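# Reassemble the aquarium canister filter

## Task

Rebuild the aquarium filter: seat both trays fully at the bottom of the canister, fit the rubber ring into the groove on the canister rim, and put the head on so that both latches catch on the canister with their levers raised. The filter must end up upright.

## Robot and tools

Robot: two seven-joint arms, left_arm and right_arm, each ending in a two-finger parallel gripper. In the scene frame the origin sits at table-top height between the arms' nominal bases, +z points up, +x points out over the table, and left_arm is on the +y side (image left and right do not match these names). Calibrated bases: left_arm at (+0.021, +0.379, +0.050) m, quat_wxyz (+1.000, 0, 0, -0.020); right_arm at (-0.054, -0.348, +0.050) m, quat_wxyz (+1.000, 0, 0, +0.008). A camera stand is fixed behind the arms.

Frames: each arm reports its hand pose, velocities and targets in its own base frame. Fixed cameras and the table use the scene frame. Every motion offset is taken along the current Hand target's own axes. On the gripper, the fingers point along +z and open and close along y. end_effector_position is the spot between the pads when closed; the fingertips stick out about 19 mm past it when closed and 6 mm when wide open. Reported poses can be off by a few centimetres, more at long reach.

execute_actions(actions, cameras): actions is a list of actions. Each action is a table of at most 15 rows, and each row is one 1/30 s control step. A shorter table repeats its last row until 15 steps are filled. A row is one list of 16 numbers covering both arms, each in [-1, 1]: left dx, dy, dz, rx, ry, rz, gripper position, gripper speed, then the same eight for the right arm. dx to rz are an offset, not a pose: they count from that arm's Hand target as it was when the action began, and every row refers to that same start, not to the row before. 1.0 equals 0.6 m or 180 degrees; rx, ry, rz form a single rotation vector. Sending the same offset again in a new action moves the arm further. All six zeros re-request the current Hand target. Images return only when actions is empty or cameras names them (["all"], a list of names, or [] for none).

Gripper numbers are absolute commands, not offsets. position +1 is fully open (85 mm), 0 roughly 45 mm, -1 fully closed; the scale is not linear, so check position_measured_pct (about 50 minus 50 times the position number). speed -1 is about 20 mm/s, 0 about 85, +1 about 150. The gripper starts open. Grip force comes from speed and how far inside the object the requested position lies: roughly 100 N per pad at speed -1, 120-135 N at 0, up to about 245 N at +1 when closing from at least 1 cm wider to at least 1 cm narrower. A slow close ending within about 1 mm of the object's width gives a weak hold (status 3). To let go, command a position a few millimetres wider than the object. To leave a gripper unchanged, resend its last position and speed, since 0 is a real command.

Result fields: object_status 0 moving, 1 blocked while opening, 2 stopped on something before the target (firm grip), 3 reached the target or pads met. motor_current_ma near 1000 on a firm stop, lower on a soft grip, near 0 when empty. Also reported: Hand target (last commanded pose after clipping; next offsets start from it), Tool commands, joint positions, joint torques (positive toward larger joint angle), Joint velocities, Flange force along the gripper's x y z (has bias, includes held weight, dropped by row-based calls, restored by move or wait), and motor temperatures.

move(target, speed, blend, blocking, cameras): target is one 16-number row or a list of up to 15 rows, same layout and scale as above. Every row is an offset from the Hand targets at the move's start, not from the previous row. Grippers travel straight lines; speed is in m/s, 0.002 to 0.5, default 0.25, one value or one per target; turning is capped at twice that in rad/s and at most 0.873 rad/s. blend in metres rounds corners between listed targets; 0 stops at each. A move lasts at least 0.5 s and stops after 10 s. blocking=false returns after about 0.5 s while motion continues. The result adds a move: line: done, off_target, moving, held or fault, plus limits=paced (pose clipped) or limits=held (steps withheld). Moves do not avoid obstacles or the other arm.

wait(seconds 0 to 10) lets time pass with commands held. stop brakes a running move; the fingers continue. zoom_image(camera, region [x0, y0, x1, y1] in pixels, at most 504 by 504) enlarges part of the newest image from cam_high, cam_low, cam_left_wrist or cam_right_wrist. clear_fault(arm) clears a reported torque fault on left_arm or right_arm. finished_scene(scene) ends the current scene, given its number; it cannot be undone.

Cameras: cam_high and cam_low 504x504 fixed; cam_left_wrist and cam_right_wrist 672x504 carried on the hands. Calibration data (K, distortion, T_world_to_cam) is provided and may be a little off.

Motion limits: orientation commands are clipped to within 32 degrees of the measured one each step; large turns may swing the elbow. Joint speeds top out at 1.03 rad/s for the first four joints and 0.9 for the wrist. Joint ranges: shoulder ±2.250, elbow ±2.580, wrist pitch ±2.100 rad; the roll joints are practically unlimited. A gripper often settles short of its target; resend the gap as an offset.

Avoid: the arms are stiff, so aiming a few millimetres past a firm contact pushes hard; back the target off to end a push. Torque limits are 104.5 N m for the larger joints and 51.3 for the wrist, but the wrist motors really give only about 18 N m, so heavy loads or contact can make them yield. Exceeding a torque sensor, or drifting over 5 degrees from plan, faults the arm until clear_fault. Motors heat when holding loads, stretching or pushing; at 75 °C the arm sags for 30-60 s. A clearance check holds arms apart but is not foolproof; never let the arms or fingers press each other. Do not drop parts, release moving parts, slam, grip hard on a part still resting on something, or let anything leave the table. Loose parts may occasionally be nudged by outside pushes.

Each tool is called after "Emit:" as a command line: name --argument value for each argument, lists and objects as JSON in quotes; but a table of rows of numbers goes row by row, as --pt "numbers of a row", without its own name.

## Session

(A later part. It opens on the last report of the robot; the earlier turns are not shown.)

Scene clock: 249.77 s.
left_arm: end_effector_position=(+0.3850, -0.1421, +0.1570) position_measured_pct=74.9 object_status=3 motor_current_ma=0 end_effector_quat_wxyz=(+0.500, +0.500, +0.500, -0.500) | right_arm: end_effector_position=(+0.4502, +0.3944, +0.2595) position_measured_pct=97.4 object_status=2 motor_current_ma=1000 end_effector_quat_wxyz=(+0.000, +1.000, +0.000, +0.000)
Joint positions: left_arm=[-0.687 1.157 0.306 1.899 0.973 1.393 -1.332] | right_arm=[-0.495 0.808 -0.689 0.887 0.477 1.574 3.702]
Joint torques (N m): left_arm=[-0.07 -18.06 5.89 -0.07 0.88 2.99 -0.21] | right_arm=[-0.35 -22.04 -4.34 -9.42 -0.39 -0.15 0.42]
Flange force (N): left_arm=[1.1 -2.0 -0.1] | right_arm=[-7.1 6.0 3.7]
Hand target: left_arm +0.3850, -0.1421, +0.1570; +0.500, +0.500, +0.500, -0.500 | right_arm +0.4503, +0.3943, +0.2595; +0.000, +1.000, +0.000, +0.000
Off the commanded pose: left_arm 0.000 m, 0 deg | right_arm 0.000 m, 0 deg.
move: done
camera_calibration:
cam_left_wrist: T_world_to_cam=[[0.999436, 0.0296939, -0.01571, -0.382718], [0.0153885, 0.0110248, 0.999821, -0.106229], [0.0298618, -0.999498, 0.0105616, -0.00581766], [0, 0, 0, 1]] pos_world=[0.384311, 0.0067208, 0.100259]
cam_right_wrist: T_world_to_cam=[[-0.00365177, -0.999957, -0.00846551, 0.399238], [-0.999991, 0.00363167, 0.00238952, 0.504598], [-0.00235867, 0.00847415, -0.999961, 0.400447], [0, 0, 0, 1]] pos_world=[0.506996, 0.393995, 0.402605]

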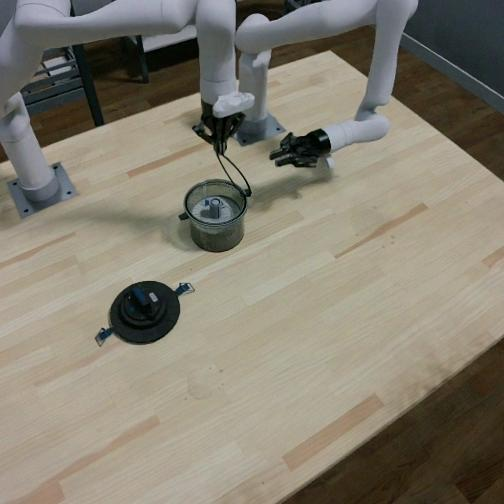

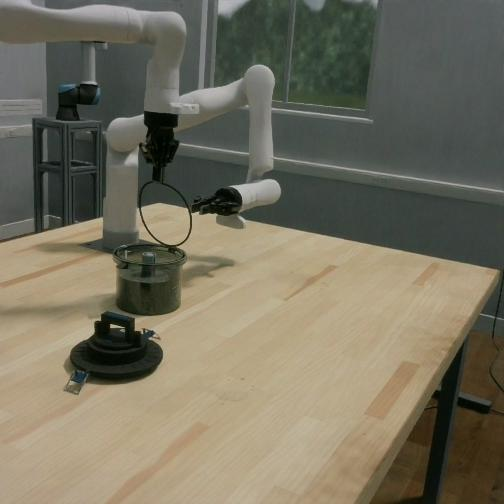

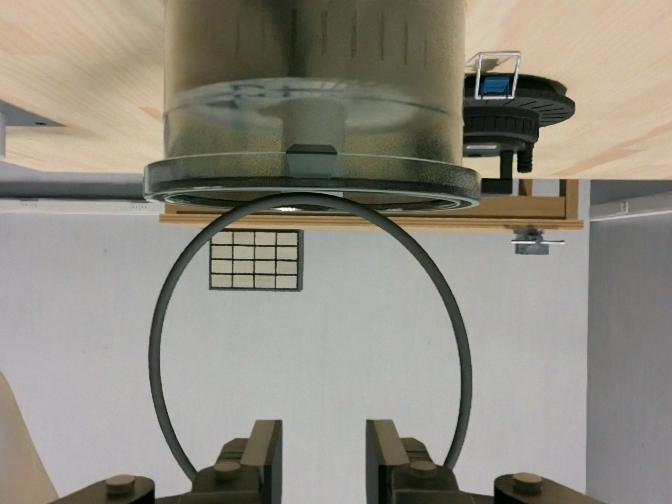

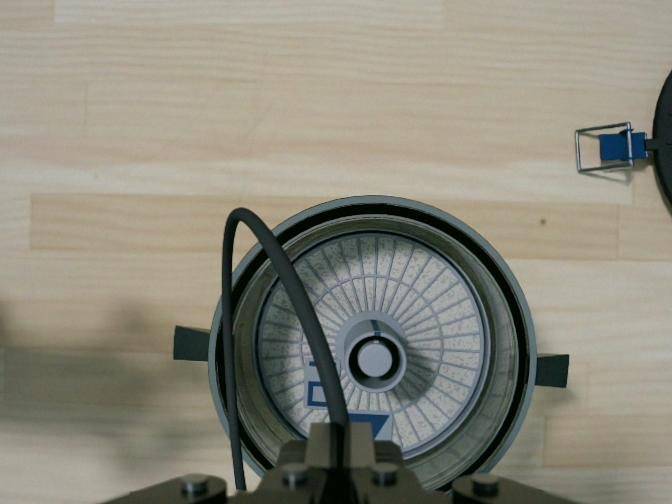

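Emit:
move --target '[0,0,0,0,0,0,-0.5,-0.5,0,-0.0005,0.0058,0,0,0,-0.97,-1]' --speed 0.008 --cameras '["cam_left_wrist","cam_high"]'

Emit:
zoom_image --camera "cam_high" --region '[205, 160, 275, 230]'

Emit:
zoom_image --camera "cam_left_wrist" --region '[200, 140, 440, 260]'

Scene clock: 251.00 s.
left_arm: end_effector_position=(+0.3850, -0.1421, +0.1570) position_measured_pct=74.9 object_status=3 motor_current_ma=0 end_effector_quat_wxyz=(+0.500, +0.500, +0.500, -0.500) | right_arm: end_effector_position=(+0.4502, +0.3946, +0.2561) position_measured_pct=97.4 object_status=2 motor_current_ma=1000 end_effector_quat_wxyz=(+0.000, +1.000, +0.000, +0.000)
Joint positions: left_arm=[-0.687 1.157 0.306 1.899 0.973 1.393 -1.332] | right_arm=[-0.493 0.81 -0.689 0.896 0.478 1.565 3.7]
Joint torques (N m): left_arm=[0.04 -17.98 5.94 0.02 0.93 2.94 -0.19] | right_arm=[-0.43 -22.06 -4.35 -9.46 -0.4 -0.03 0.41]
Flange force (N): left_arm=[0.9 -2.0 -0.6] | right_arm=[-7.5 6.6 4.2]
Hand target: left_arm +0.3850, -0.1421, +0.1570; +0.500, +0.500, +0.500, -0.500 | right_arm +0.4502, +0.3946, +0.2560; +0.000, +1.000, +0.000, +0.000
Off the commanded pose: left_arm 0.000 m, 0 deg | right_arm 0.000 m, 0 deg.
move: done
camera_calibration:
cam_left_wrist: T_world_to_cam=[[0.999436, 0.0296939, -0.01571, -0.382718], [0.0153885, 0.0110248, 0.999821, -0.106229], [0.0298618, -0.999498, 0.0105616, -0.00581766], [0, 0, 0, 1]] pos_world=[0.384311, 0.0067208, 0.100259]
Images, in order (width x height): cam_high 504x504, cam_left_wrist 672x504.

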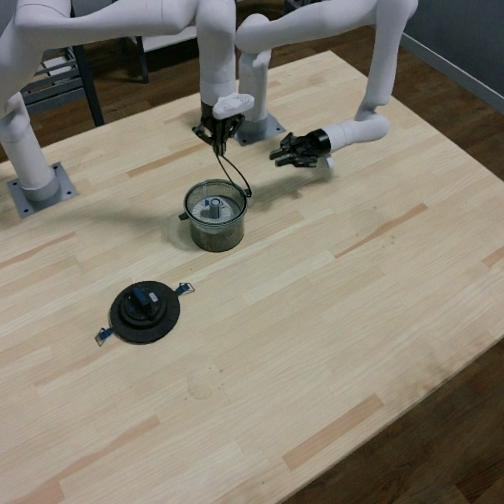

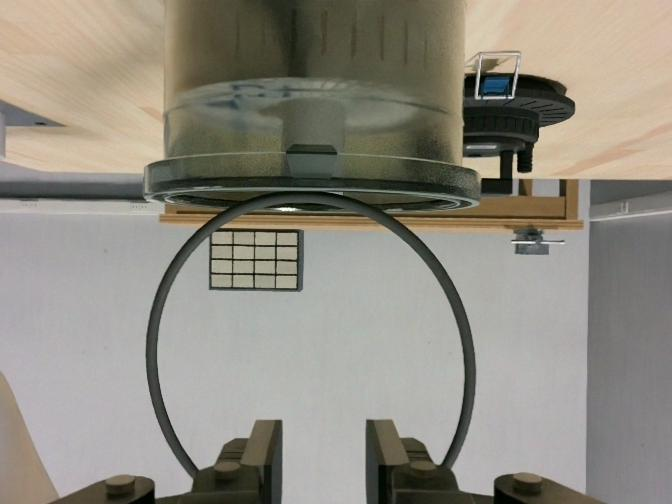

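Scaled by 7.200.

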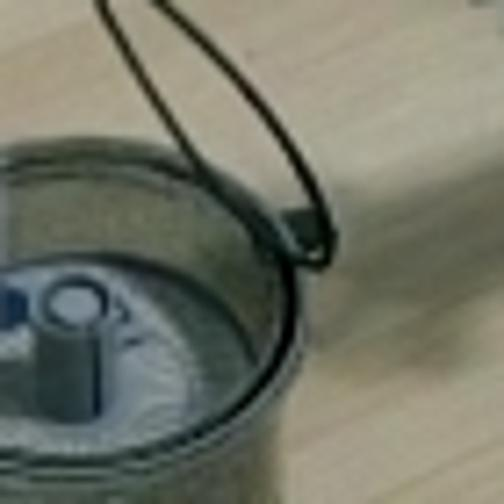

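Scaled by 2.100.

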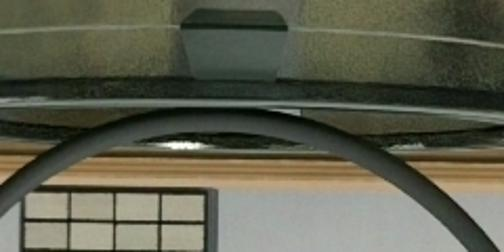

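Emit:
move --pt "0 0 0 0 0 0 -0.5 -0.5 -0.0017 0.0243 0.0483 0 0 0 -0.97 -1" --pt "0 0 0 0 0 0 -0.5 -0.5 -0.0033 0.0768 0.0892 0 0 0 -0.97 -1" --speed 0.025 --blend '[0.005,0]' --cameras '["cam_left_wrist","cam_high","cam_low","cam_right_wrist"]'

Emit:
zoom_image --camera "cam_high" --region '[170, 150, 270, 250]'

Emit:
zoom_image --camera "cam_left_wrist" --region '[130, 130, 490, 250]'

Scene clock: 254.77 s.
left_arm: end_effector_position=(+0.3850, -0.1421, +0.1570) position_measured_pct=74.9 object_status=3 motor_current_ma=0 end_effector_quat_wxyz=(+0.500, +0.500, +0.500, -0.500) | right_arm: end_effector_position=(+0.4482, +0.3486, +0.2025) position_measured_pct=97.4 object_status=2 motor_current_ma=1000 end_effector_quat_wxyz=(+0.000, +1.000, +0.000, +0.000)
Joint positions: left_arm=[-0.687 1.157 0.306 1.899 0.973 1.393 -1.332] | right_arm=[-0.366 0.772 -0.701 1.172 0.477 1.356 3.693]
Joint torques (N m): left_arm=[0.05 -18.11 5.91 -0.05 0.94 2.97 -0.17] | right_arm=[-0.38 -20.71 -4.91 -9.59 -0.4 -0.24 0.39]
Flange force (N): left_arm=[1.2 -2.2 -0.4] | right_arm=[-7.0 5.4 3.1]
Hand target: left_arm +0.3850, -0.1421, +0.1570; +0.500, +0.500, +0.500, -0.500 | right_arm +0.4482, +0.3486, +0.2025; +0.000, +1.000, +0.000, +0.000
Off the commanded pose: left_arm 0.000 m, 0 deg | right_arm 0.000 m, 0 deg.
move: done
camera_calibration:
cam_left_wrist: T_world_to_cam=[[0.999436, 0.0296939, -0.01571, -0.382718], [0.0153885, 0.0110248, 0.999821, -0.106229], [0.0298618, -0.999498, 0.0105616, -0.00581766], [0, 0, 0, 1]] pos_world=[0.384311, 0.0067208, 0.100259]
cam_right_wrist: T_world_to_cam=[[-0.00365136, -0.999958, -0.00846514, 0.353049], [-0.99999, 0.00363041, 0.0024895, 0.502766], [-0.00245867, 0.00847415, -0.999961, 0.343781], [0, 0, 0, 1]] pos_world=[0.504895, 0.348295, 0.345505]

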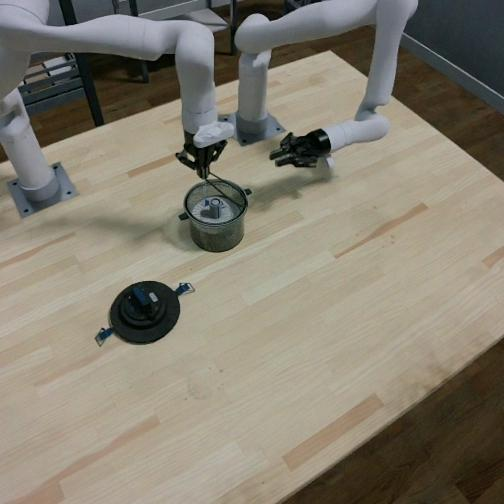

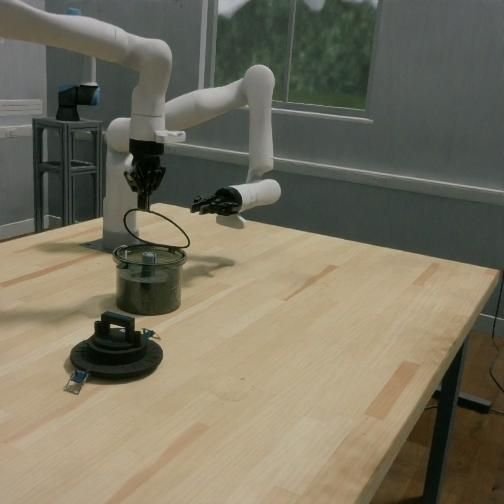

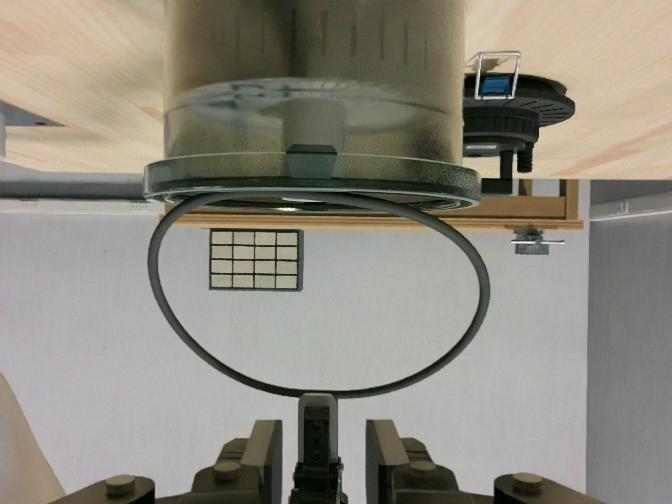

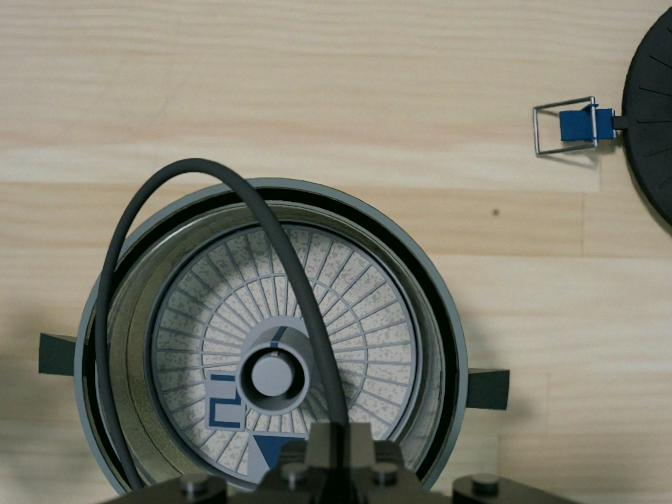

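Scaled by 5.040.

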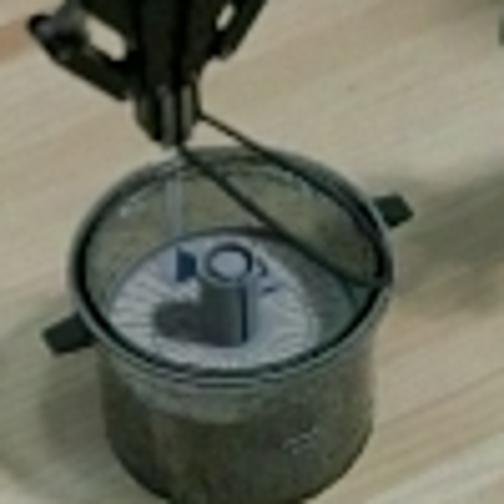

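Scaled by 1.400.

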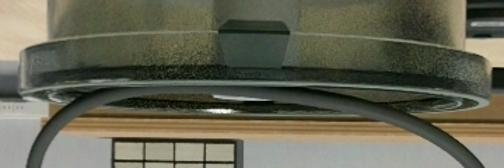

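Emit:
move --pt "0 0 0 0 0 0 -0.5 -0.5 -0.005 0.04 0.0525 0 0 0 -0.97 -1" --speed 0.02 --cameras '["cam_left_wrist","cam_high","cam_low","cam_right_wrist"]'

Emit:
zoom_image --camera "cam_high" --region '[170, 150, 270, 250]'

Emit:
zoom_image --camera "cam_left_wrist" --region '[130, 130, 490, 250]'

Emit:
zoom_image --camera "cam_low" --region '[100, 210, 200, 310]'

Scene clock: 258.07 s.
left_arm: end_effector_position=(+0.3850, -0.1421, +0.1570) position_measured_pct=74.9 object_status=3 motor_current_ma=0 end_effector_quat_wxyz=(+0.500, +0.500, +0.500, -0.500) | right_arm: end_effector_position=(+0.4452, +0.3247, +0.1710) position_measured_pct=97.4 object_status=2 motor_current_ma=1000 end_effector_quat_wxyz=(+0.000, +1.000, +0.000, +0.000)
Joint positions: left_arm=[-0.687 1.157 0.306 1.899 0.973 1.393 -1.332] | right_arm=[-0.31 0.766 -0.7 1.301 0.489 1.246 3.689]
Joint torques (N m): left_arm=[-0.05 -17.95 5.92 -0.07 0.95 2.96 -0.18] | right_arm=[-0.37 -20.06 -5.03 -8.66 -0.44 -0.23 0.41]
Flange force (N): left_arm=[0.8 -2.2 -0.3] | right_arm=[-4.6 3.3 1.7]
Hand target: left_arm +0.3850, -0.1421, +0.1570; +0.500, +0.500, +0.500, -0.500 | right_arm +0.4452, +0.3246, +0.1709; +0.000, +1.000, +0.000, +0.000
Off the commanded pose: left_arm 0.000 m, 0 deg | right_arm 0.000 m, 0 deg.
move: done
camera_calibration:
cam_left_wrist: T_world_to_cam=[[0.999436, 0.0296939, -0.01571, -0.382718], [0.0153885, 0.0110248, 0.999821, -0.106229], [0.0298618, -0.999498, 0.0105616, -0.00581766], [0, 0, 0, 1]] pos_world=[0.384311, 0.0067208, 0.100259]
cam_right_wrist: T_world_to_cam=[[-0.00365177, -0.999957, -0.00846551, 0.328773], [-0.999991, 0.00363167, 0.00238952, 0.499963], [-0.00235867, 0.00847415, -0.999961, 0.312429], [0, 0, 0, 1]] pos_world=[0.501896, 0.324295, 0.314005]

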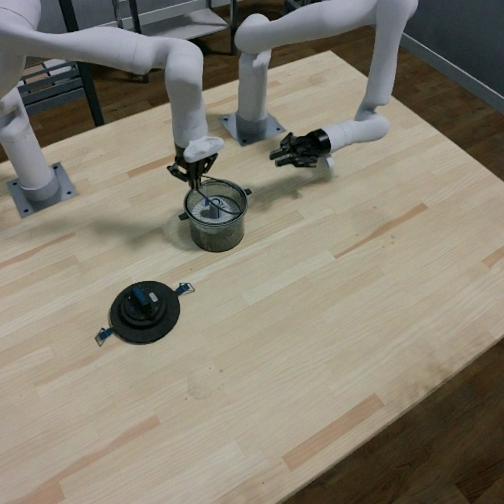

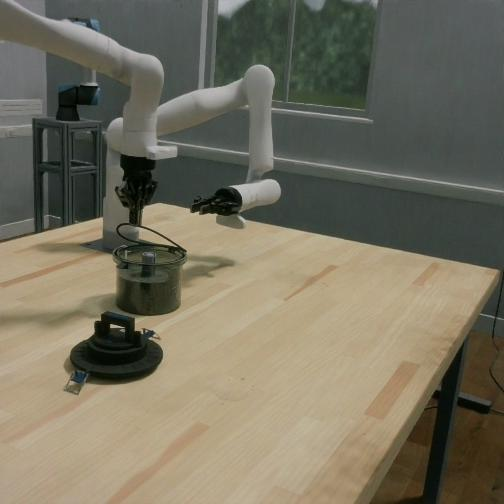

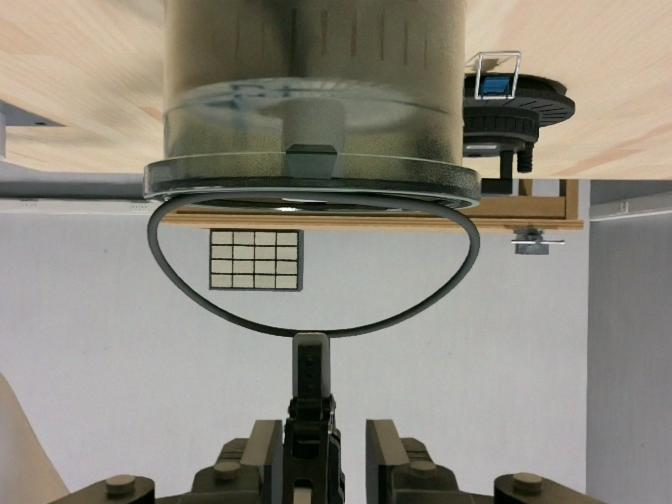

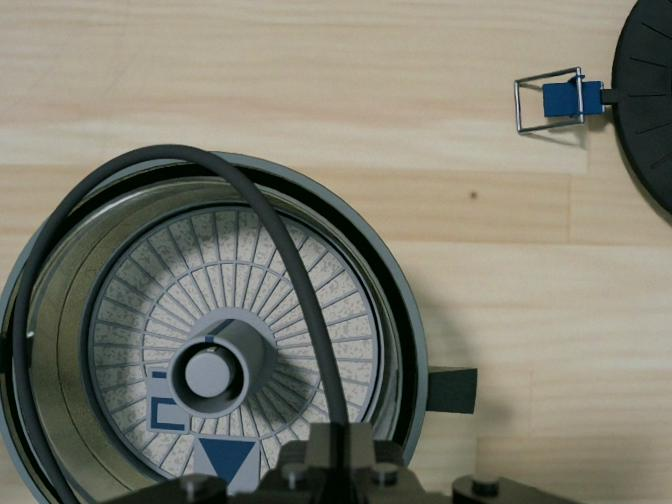

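Scaled by 5.040.

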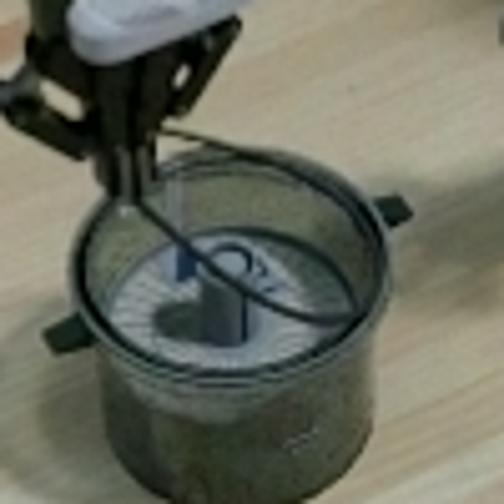

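Scaled by 1.400.

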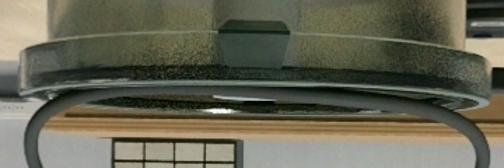

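Scaled by 5.040.

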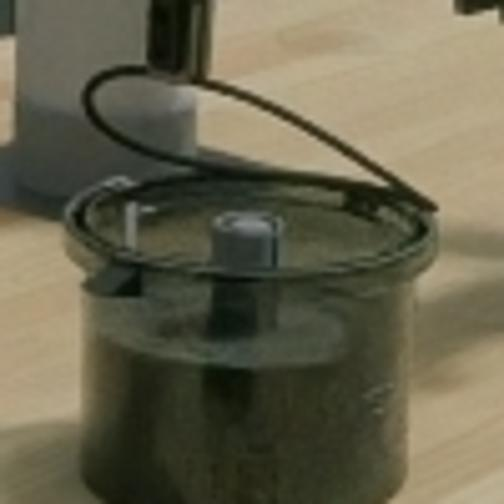

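Emit:
move --pt "0 0 0 0 0 0 -0.5 -0.5 0 0.0235 0.0617 0 0 0 -0.97 -1" --speed 0.02 --cameras '["cam_left_wrist","cam_high","cam_low","cam_right_wrist"]'

Emit:
zoom_image --camera "cam_high" --region '[170, 150, 270, 250]'

Emit:
zoom_image --camera "cam_left_wrist" --region '[130, 130, 490, 250]'

Emit:
zoom_image --camera "cam_low" --region '[100, 210, 200, 310]'

Scene clock: 261.33 s.
left_arm: end_effector_position=(+0.3850, -0.1421, +0.1570) position_measured_pct=74.9 object_status=3 motor_current_ma=0 end_effector_quat_wxyz=(+0.500, +0.500, +0.500, -0.500) | right_arm: end_effector_position=(+0.4452, +0.3106, +0.1339) position_measured_pct=97.4 object_status=2 motor_current_ma=1000 end_effector_quat_wxyz=(+0.000, +1.000, +0.000, +0.000)
Joint positions: left_arm=[-0.687 1.157 0.306 1.899 0.973 1.393 -1.332] | right_arm=[-0.283 0.791 -0.686 1.387 0.516 1.145 3.677]
Joint torques (N m): left_arm=[-0.01 -18.06 5.97 -0.03 0.9 2.95 -0.21] | right_arm=[-0.43 -19.97 -5.15 -8.31 -0.43 -0.12 0.39]
Flange force (N): left_arm=[1.1 -2.0 -0.4] | right_arm=[-4.9 3.5 1.7]
Hand target: left_arm +0.3850, -0.1421, +0.1570; +0.500, +0.500, +0.500, -0.500 | right_arm +0.4452, +0.3106, +0.1339; +0.000, +1.000, +0.000, +0.000
Off the commanded pose: left_arm 0.000 m, 0 deg | right_arm 0.000 m, 0 deg.
move: done
camera_calibration:
cam_left_wrist: T_world_to_cam=[[0.999436, 0.0296939, -0.01571, -0.382718], [0.0153885, 0.0110248, 0.999821, -0.106229], [0.0298618, -0.999498, 0.0105616, -0.00581766], [0, 0, 0, 1]] pos_world=[0.384311, 0.0067208, 0.100259]
cam_right_wrist: T_world_to_cam=[[-0.00365177, -0.999957, -0.00846551, 0.31436], [-0.999991, 0.00363167, 0.00238952, 0.500102], [-0.00235867, 0.00847415, -0.999961, 0.27555], [0, 0, 0, 1]] pos_world=[0.501896, 0.310195, 0.277005]

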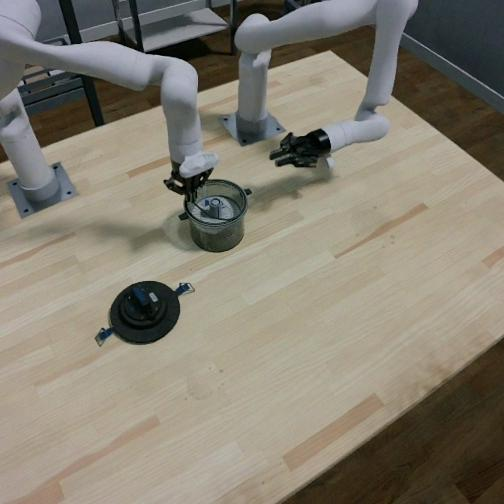

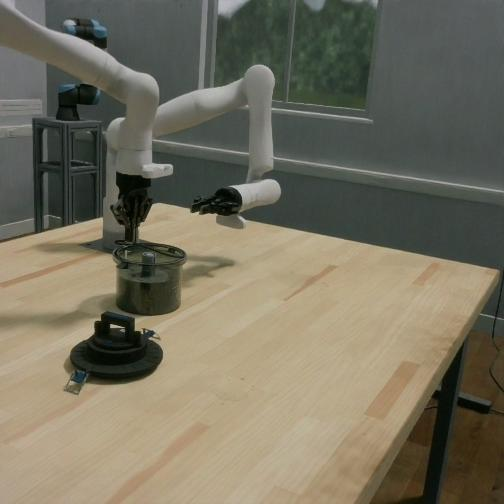

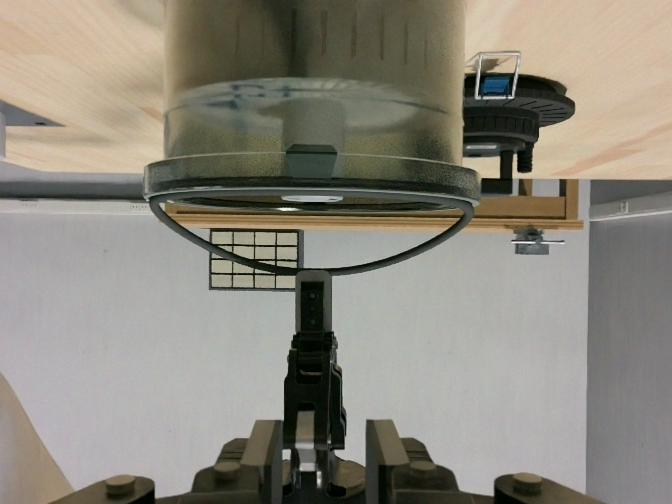

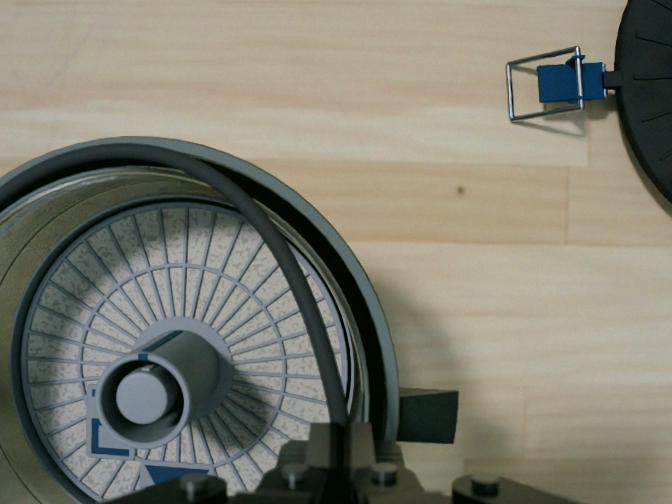

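Scaled by 5.040.

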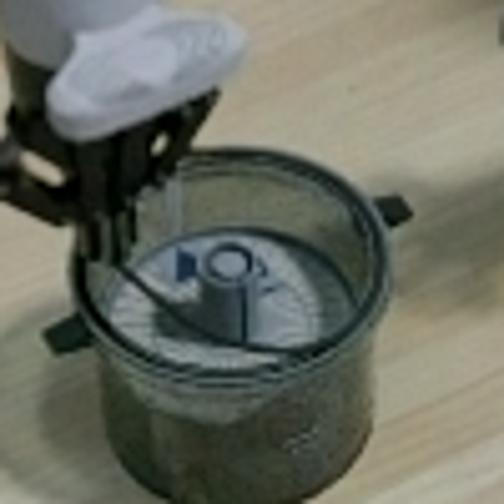

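Scaled by 1.400.

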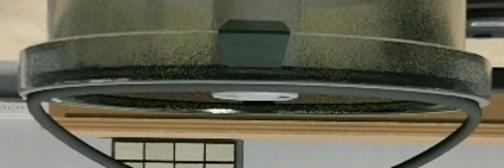

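Scaled by 5.040.

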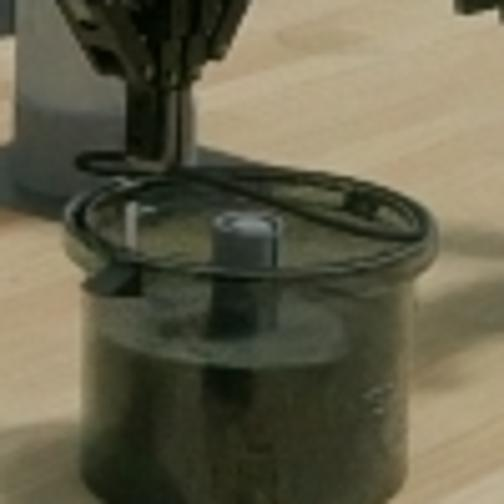

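Emit:
move --pt "0 0 0 0 0 0 -0.5 -0.5 0 0.0085 0.0317 0 0 0 -0.97 -1" --speed 0.02 --cameras '["cam_left_wrist","cam_high","cam_low","cam_right_wrist"]'

Emit:
zoom_image --camera "cam_high" --region '[170, 150, 270, 250]'

Emit:
zoom_image --camera "cam_left_wrist" --region '[130, 130, 490, 250]'

Emit:
zoom_image --camera "cam_low" --region '[100, 210, 200, 310]'

Scene clock: 263.10 s.
left_arm: end_effector_position=(+0.3850, -0.1421, +0.1570) position_measured_pct=74.9 object_status=3 motor_current_ma=0 end_effector_quat_wxyz=(+0.500, +0.500, +0.500, -0.500) | right_arm: end_effector_position=(+0.4452, +0.3055, +0.1149) position_measured_pct=97.4 object_status=2 motor_current_ma=1000 end_effector_quat_wxyz=(+0.000, +1.000, +0.000, +0.000)
Joint positions: left_arm=[-0.687 1.157 0.306 1.899 0.973 1.393 -1.332] | right_arm=[-0.276 0.809 -0.676 1.421 0.533 1.097 3.669]
Joint torques (N m): left_arm=[-0.12 -18.11 5.9 -0.13 0.95 2.89 -0.16] | right_arm=[-0.44 -19.72 -5.25 -8.37 -0.55 -0.18 0.37]
Flange force (N): left_arm=[1.1 -2.2 -0.2] | right_arm=[-6.2 4.4 1.6]
Hand target: left_arm +0.3850, -0.1421, +0.1570; +0.500, +0.500, +0.500, -0.500 | right_arm +0.4452, +0.3055, +0.1149; +0.000, +1.000, +0.000, +0.000
Off the commanded pose: left_arm 0.000 m, 0 deg | right_arm 0.000 m, 0 deg.
move: done
camera_calibration:
cam_left_wrist: T_world_to_cam=[[0.999436, 0.0296939, -0.01571, -0.382718], [0.0153885, 0.0110248, 0.999821, -0.106229], [0.0298618, -0.999498, 0.0105616, -0.00581766], [0, 0, 0, 1]] pos_world=[0.384311, 0.0067208, 0.100259]
cam_right_wrist: T_world_to_cam=[[-0.00365177, -0.999957, -0.00846551, 0.309099], [-0.999991, 0.00363167, 0.00238952, 0.500166], [-0.00235867, 0.00847415, -0.999961, 0.256594], [0, 0, 0, 1]] pos_world=[0.501896, 0.305095, 0.258005]

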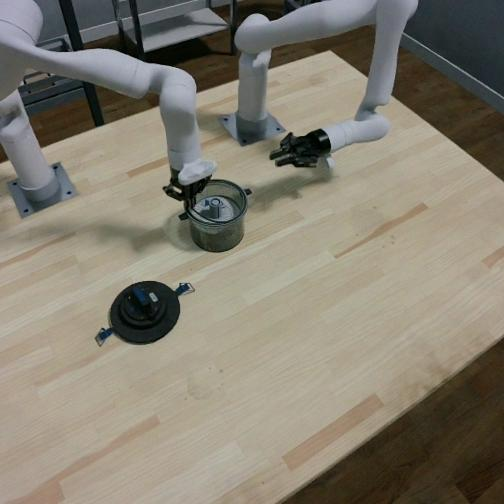

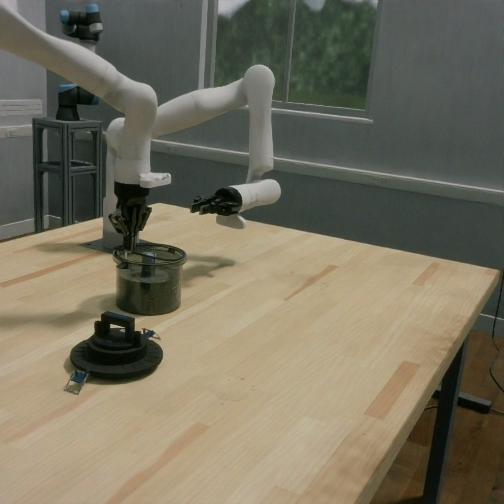

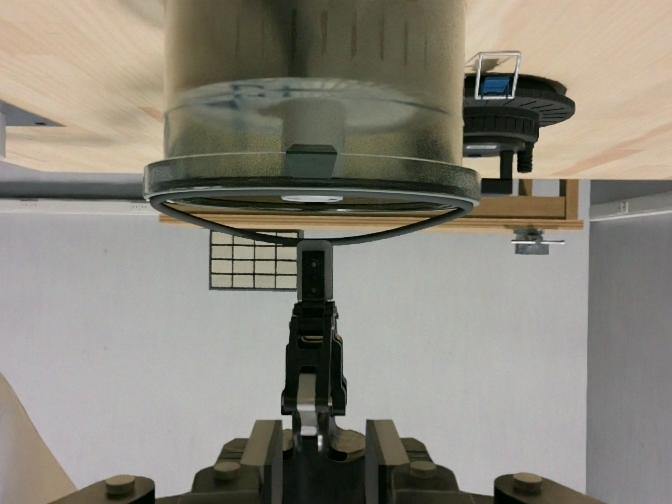

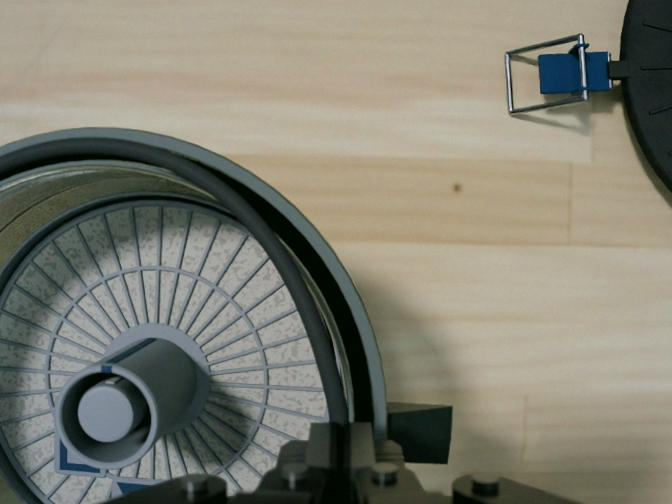

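Scaled by 5.040.

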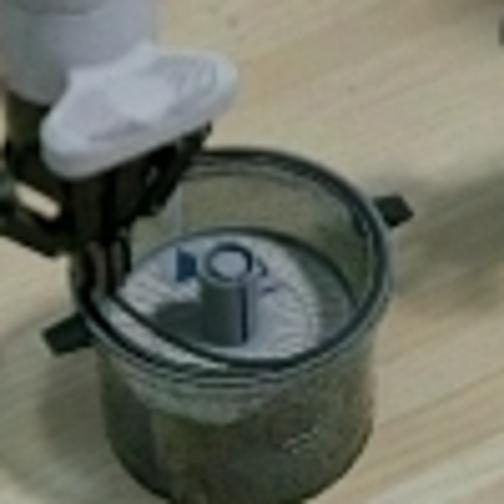

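Scaled by 1.400.

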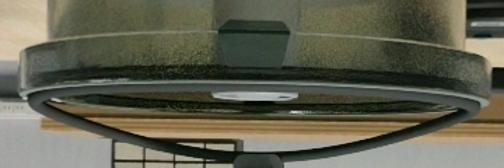

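Scaled by 5.040.

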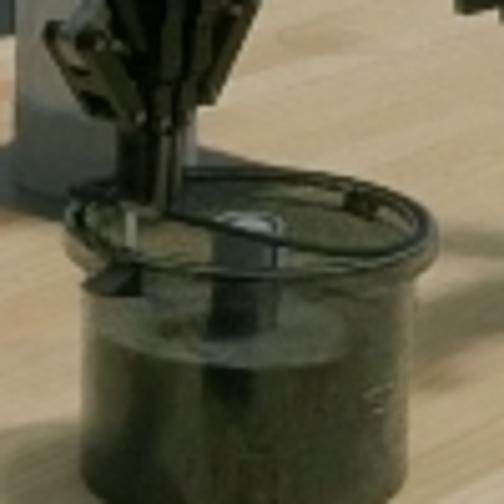

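Emit:
move --pt "0 0 0 0 0 0 -0.5 -0.5 0 0.005 0.0167 0 0 0 -0.97 -1" --speed 0.015 --cameras '["cam_left_wrist","cam_right_wrist"]'

Emit:
zoom_image --camera "cam_left_wrist" --region '[130, 130, 490, 250]'

Scene clock: 264.70 s.
left_arm: end_effector_position=(+0.3850, -0.1421, +0.1570) position_measured_pct=74.9 object_status=3 motor_current_ma=0 end_effector_quat_wxyz=(+0.500, +0.500, +0.500, -0.500) | right_arm: end_effector_position=(+0.4452, +0.3025, +0.1049) position_measured_pct=97.4 object_status=2 motor_current_ma=1000 end_effector_quat_wxyz=(+0.000, +1.000, +0.000, +0.000)
Joint positions: left_arm=[-0.687 1.157 0.306 1.899 0.973 1.393 -1.332] | right_arm=[-0.272 0.819 -0.67 1.439 0.542 1.072 3.664]
Joint torques (N m): left_arm=[-0.06 -17.98 5.89 -0.11 0.87 3 -0.19] | right_arm=[-0.4 -19.95 -5.21 -8.25 -0.46 -0.21 0.41]
Flange force (N): left_arm=[0.8 -2.2 0.0] | right_arm=[-6.0 4.0 1.7]
Hand target: left_arm +0.3850, -0.1421, +0.1570; +0.500, +0.500, +0.500, -0.500 | right_arm +0.4452, +0.3025, +0.1049; +0.000, +1.000, +0.000, +0.000
Off the commanded pose: left_arm 0.000 m, 0 deg | right_arm 0.000 m, 0 deg.
move: done
camera_calibration:
cam_left_wrist: T_world_to_cam=[[0.999436, 0.0296939, -0.01571, -0.382718], [0.0153885, 0.0110248, 0.999821, -0.106229], [0.0298618, -0.999498, 0.0105616, -0.00581766], [0, 0, 0, 1]] pos_world=[0.384311, 0.0067208, 0.100259]
cam_right_wrist: T_world_to_cam=[[-0.00365177, -0.999957, -0.00846551, 0.306015], [-0.999991, 0.00363167, 0.00238952, 0.500201], [-0.00235867, 0.00847415, -0.999961, 0.246619], [0, 0, 0, 1]] pos_world=[0.501896, 0.302095, 0.248005]
Images, in order (width x height): cam_left_wrist 672x504, cam_right_wrist 672x504.

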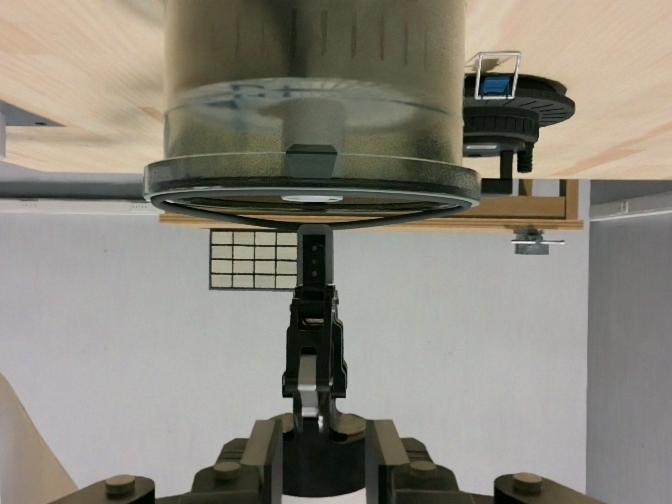

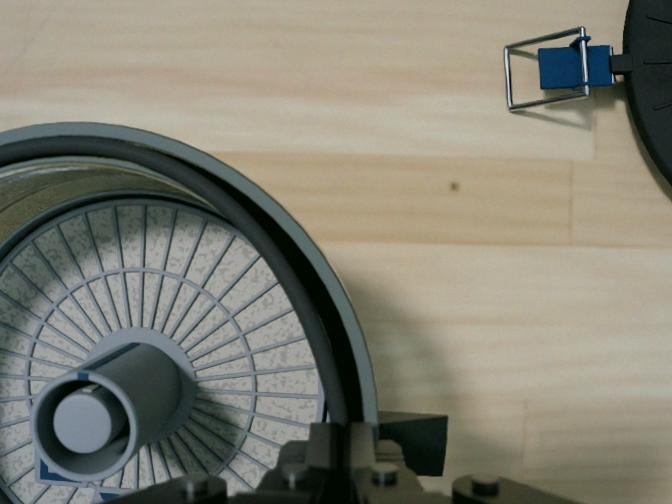

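Scaled by 1.400.

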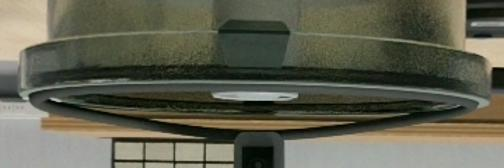

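Emit:
move --pt "0 0 0 0 0 0 -0.5 -0.5 0 0.005 0.0117 0 0 0 -0.97 -1" --speed 0.012 --cameras '["cam_left_wrist","cam_right_wrist"]'

Emit:
zoom_image --camera "cam_left_wrist" --region '[130, 130, 490, 250]'

Emit:
zoom_image --camera "cam_right_wrist" --region '[200, 280, 440, 480]'

Scene clock: 266.27 s.
left_arm: end_effector_position=(+0.3850, -0.1421, +0.1570) position_measured_pct=74.9 object_status=3 motor_current_ma=0 end_effector_quat_wxyz=(+0.500, +0.500, +0.500, -0.500) | right_arm: end_effector_position=(+0.4452, +0.2995, +0.0979) position_measured_pct=97.4 object_status=2 motor_current_ma=1000 end_effector_quat_wxyz=(+0.000, +1.000, +0.000, +0.000)
Joint positions: left_arm=[-0.687 1.157 0.306 1.899 0.973 1.393 -1.332] | right_arm=[-0.268 0.826 -0.666 1.452 0.548 1.054 3.662]
Joint torques (N m): left_arm=[-0.02 -18 5.96 0.04 0.86 2.94 -0.19] | right_arm=[-0.38 -19.92 -5.19 -7.71 -0.43 -0.3 0.34]
Flange force (N): left_arm=[1.0 -1.8 -0.4] | right_arm=[-4.2 2.9 0.8]
Hand target: left_arm +0.3850, -0.1421, +0.1570; +0.500, +0.500, +0.500, -0.500 | right_arm +0.4452, +0.2995, +0.0978; +0.000, +1.000, +0.000, +0.000
Off the commanded pose: left_arm 0.000 m, 0 deg | right_arm 0.000 m, 0 deg.
move: done
camera_calibration:
cam_left_wrist: T_world_to_cam=[[0.999436, 0.0296939, -0.01571, -0.382718], [0.0153885, 0.0110248, 0.999821, -0.106229], [0.0298618, -0.999498, 0.0105616, -0.00581766], [0, 0, 0, 1]] pos_world=[0.384311, 0.0067208, 0.100259]
cam_right_wrist: T_world_to_cam=[[-0.00365177, -0.999957, -0.00846551, 0.302955], [-0.999991, 0.00363167, 0.00238952, 0.500229], [-0.00235867, 0.00847415, -0.999961, 0.239545], [0, 0, 0, 1]] pos_world=[0.501896, 0.299095, 0.240905]
Images, in order (width x height): cam_left_wrist 672x504, cam_right_wrist 672x504.

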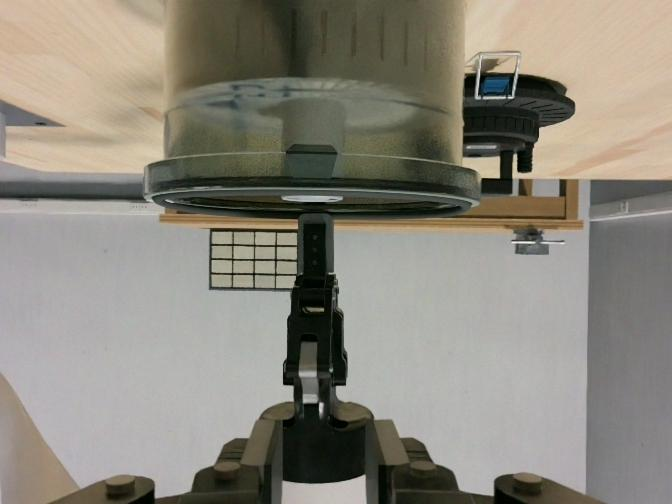

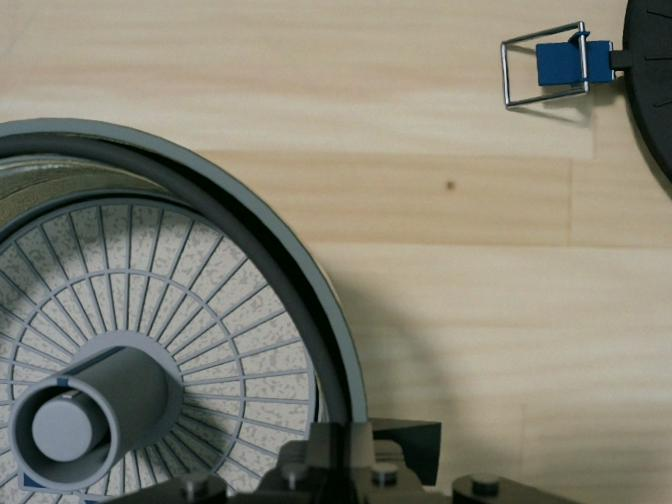

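Scaled by 1.400.

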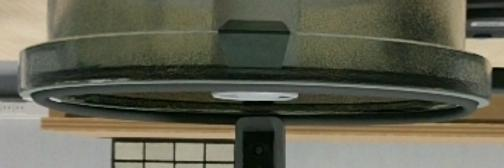

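Scaled by 2.100.

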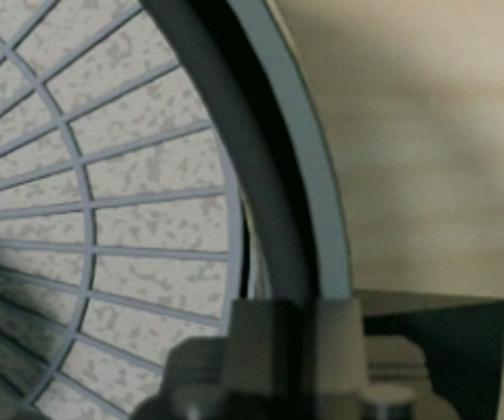

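Emit:
move --pt "0 0 0 0 0 0 -0.5 -0.5 0 0.0042 0.0008 0 0 0 -0.97 -1" --speed 0.01 --cameras '["cam_left_wrist","cam_right_wrist"]'

Emit:
zoom_image --camera "cam_left_wrist" --region '[130, 130, 490, 250]'

Emit:
zoom_image --camera "cam_right_wrist" --region '[200, 280, 440, 480]'

Scene clock: 267.50 s.
left_arm: end_effector_position=(+0.3850, -0.1421, +0.1570) position_measured_pct=74.9 object_status=3 motor_current_ma=0 end_effector_quat_wxyz=(+0.500, +0.500, +0.500, -0.500) | right_arm: end_effector_position=(+0.4452, +0.2970, +0.0974) position_measured_pct=97.4 object_status=2 motor_current_ma=1000 end_effector_quat_wxyz=(+0.000, +1.000, +0.000, +0.000)
Joint positions: left_arm=[-0.687 1.157 0.306 1.899 0.973 1.393 -1.332] | right_arm=[-0.263 0.824 -0.666 1.458 0.549 1.05 3.664]
Joint torques (N m): left_arm=[0.03 -18.04 5.98 -0.06 0.95 2.93 -0.21] | right_arm=[-0.09 -19.5 -4.68 -7.86 -0.25 -0.06 0.42]
Flange force (N): left_arm=[1.0 -2.1 -0.6] | right_arm=[-6.1 3.3 0.7]
Hand target: left_arm +0.3850, -0.1421, +0.1570; +0.500, +0.500, +0.500, -0.500 | right_arm +0.4452, +0.2970, +0.0974; +0.000, +1.000, +0.000, +0.000
Off the commanded pose: left_arm 0.000 m, 0 deg | right_arm 0.000 m, 0 deg.
move: done
camera_calibration:
cam_left_wrist: T_world_to_cam=[[0.999436, 0.0296939, -0.01571, -0.382718], [0.0153885, 0.0110248, 0.999821, -0.106229], [0.0298618, -0.999498, 0.0105616, -0.00581766], [0, 0, 0, 1]] pos_world=[0.384311, 0.0067208, 0.100259]
cam_right_wrist: T_world_to_cam=[[-0.00365052, -0.999958, -0.00846552, 0.30045], [-0.999991, 0.00363041, 0.0023895, 0.50024], [-0.00235867, 0.00847417, -0.999961, 0.239066], [0, 0, 0, 1]] pos_world=[0.501896, 0.296595, 0.240405]
Images, in order (width x height): cam_left_wrist 672x504, cam_right_wrist 672x504.

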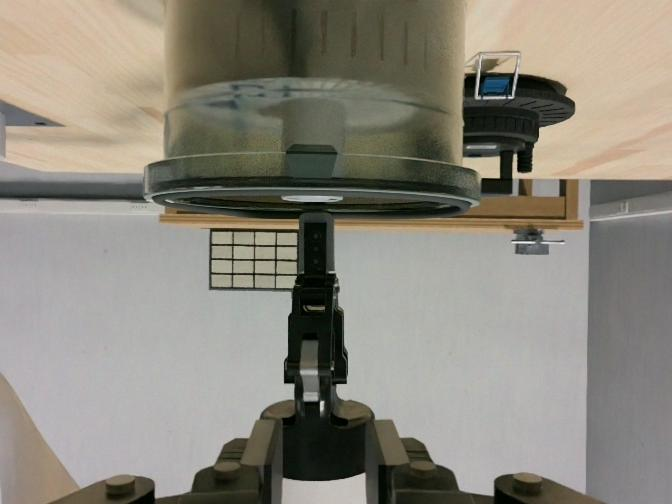

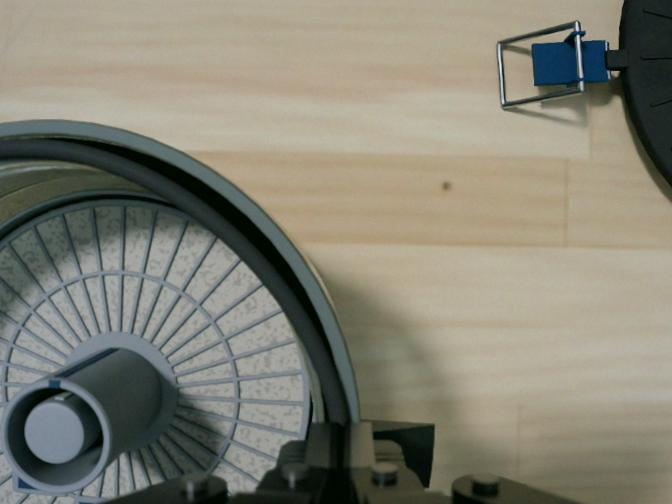

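Scaled by 1.400.

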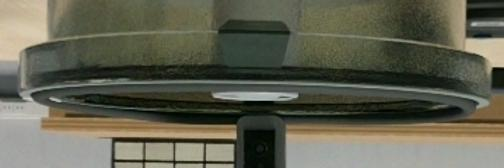

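Scaled by 2.100.

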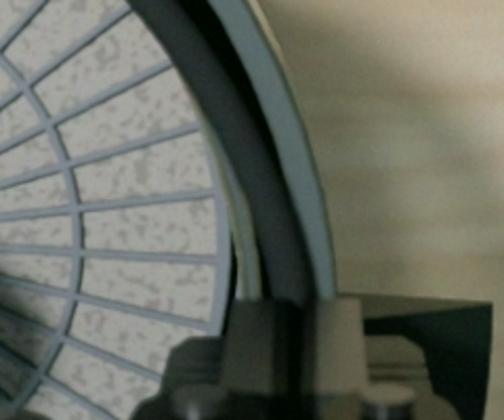

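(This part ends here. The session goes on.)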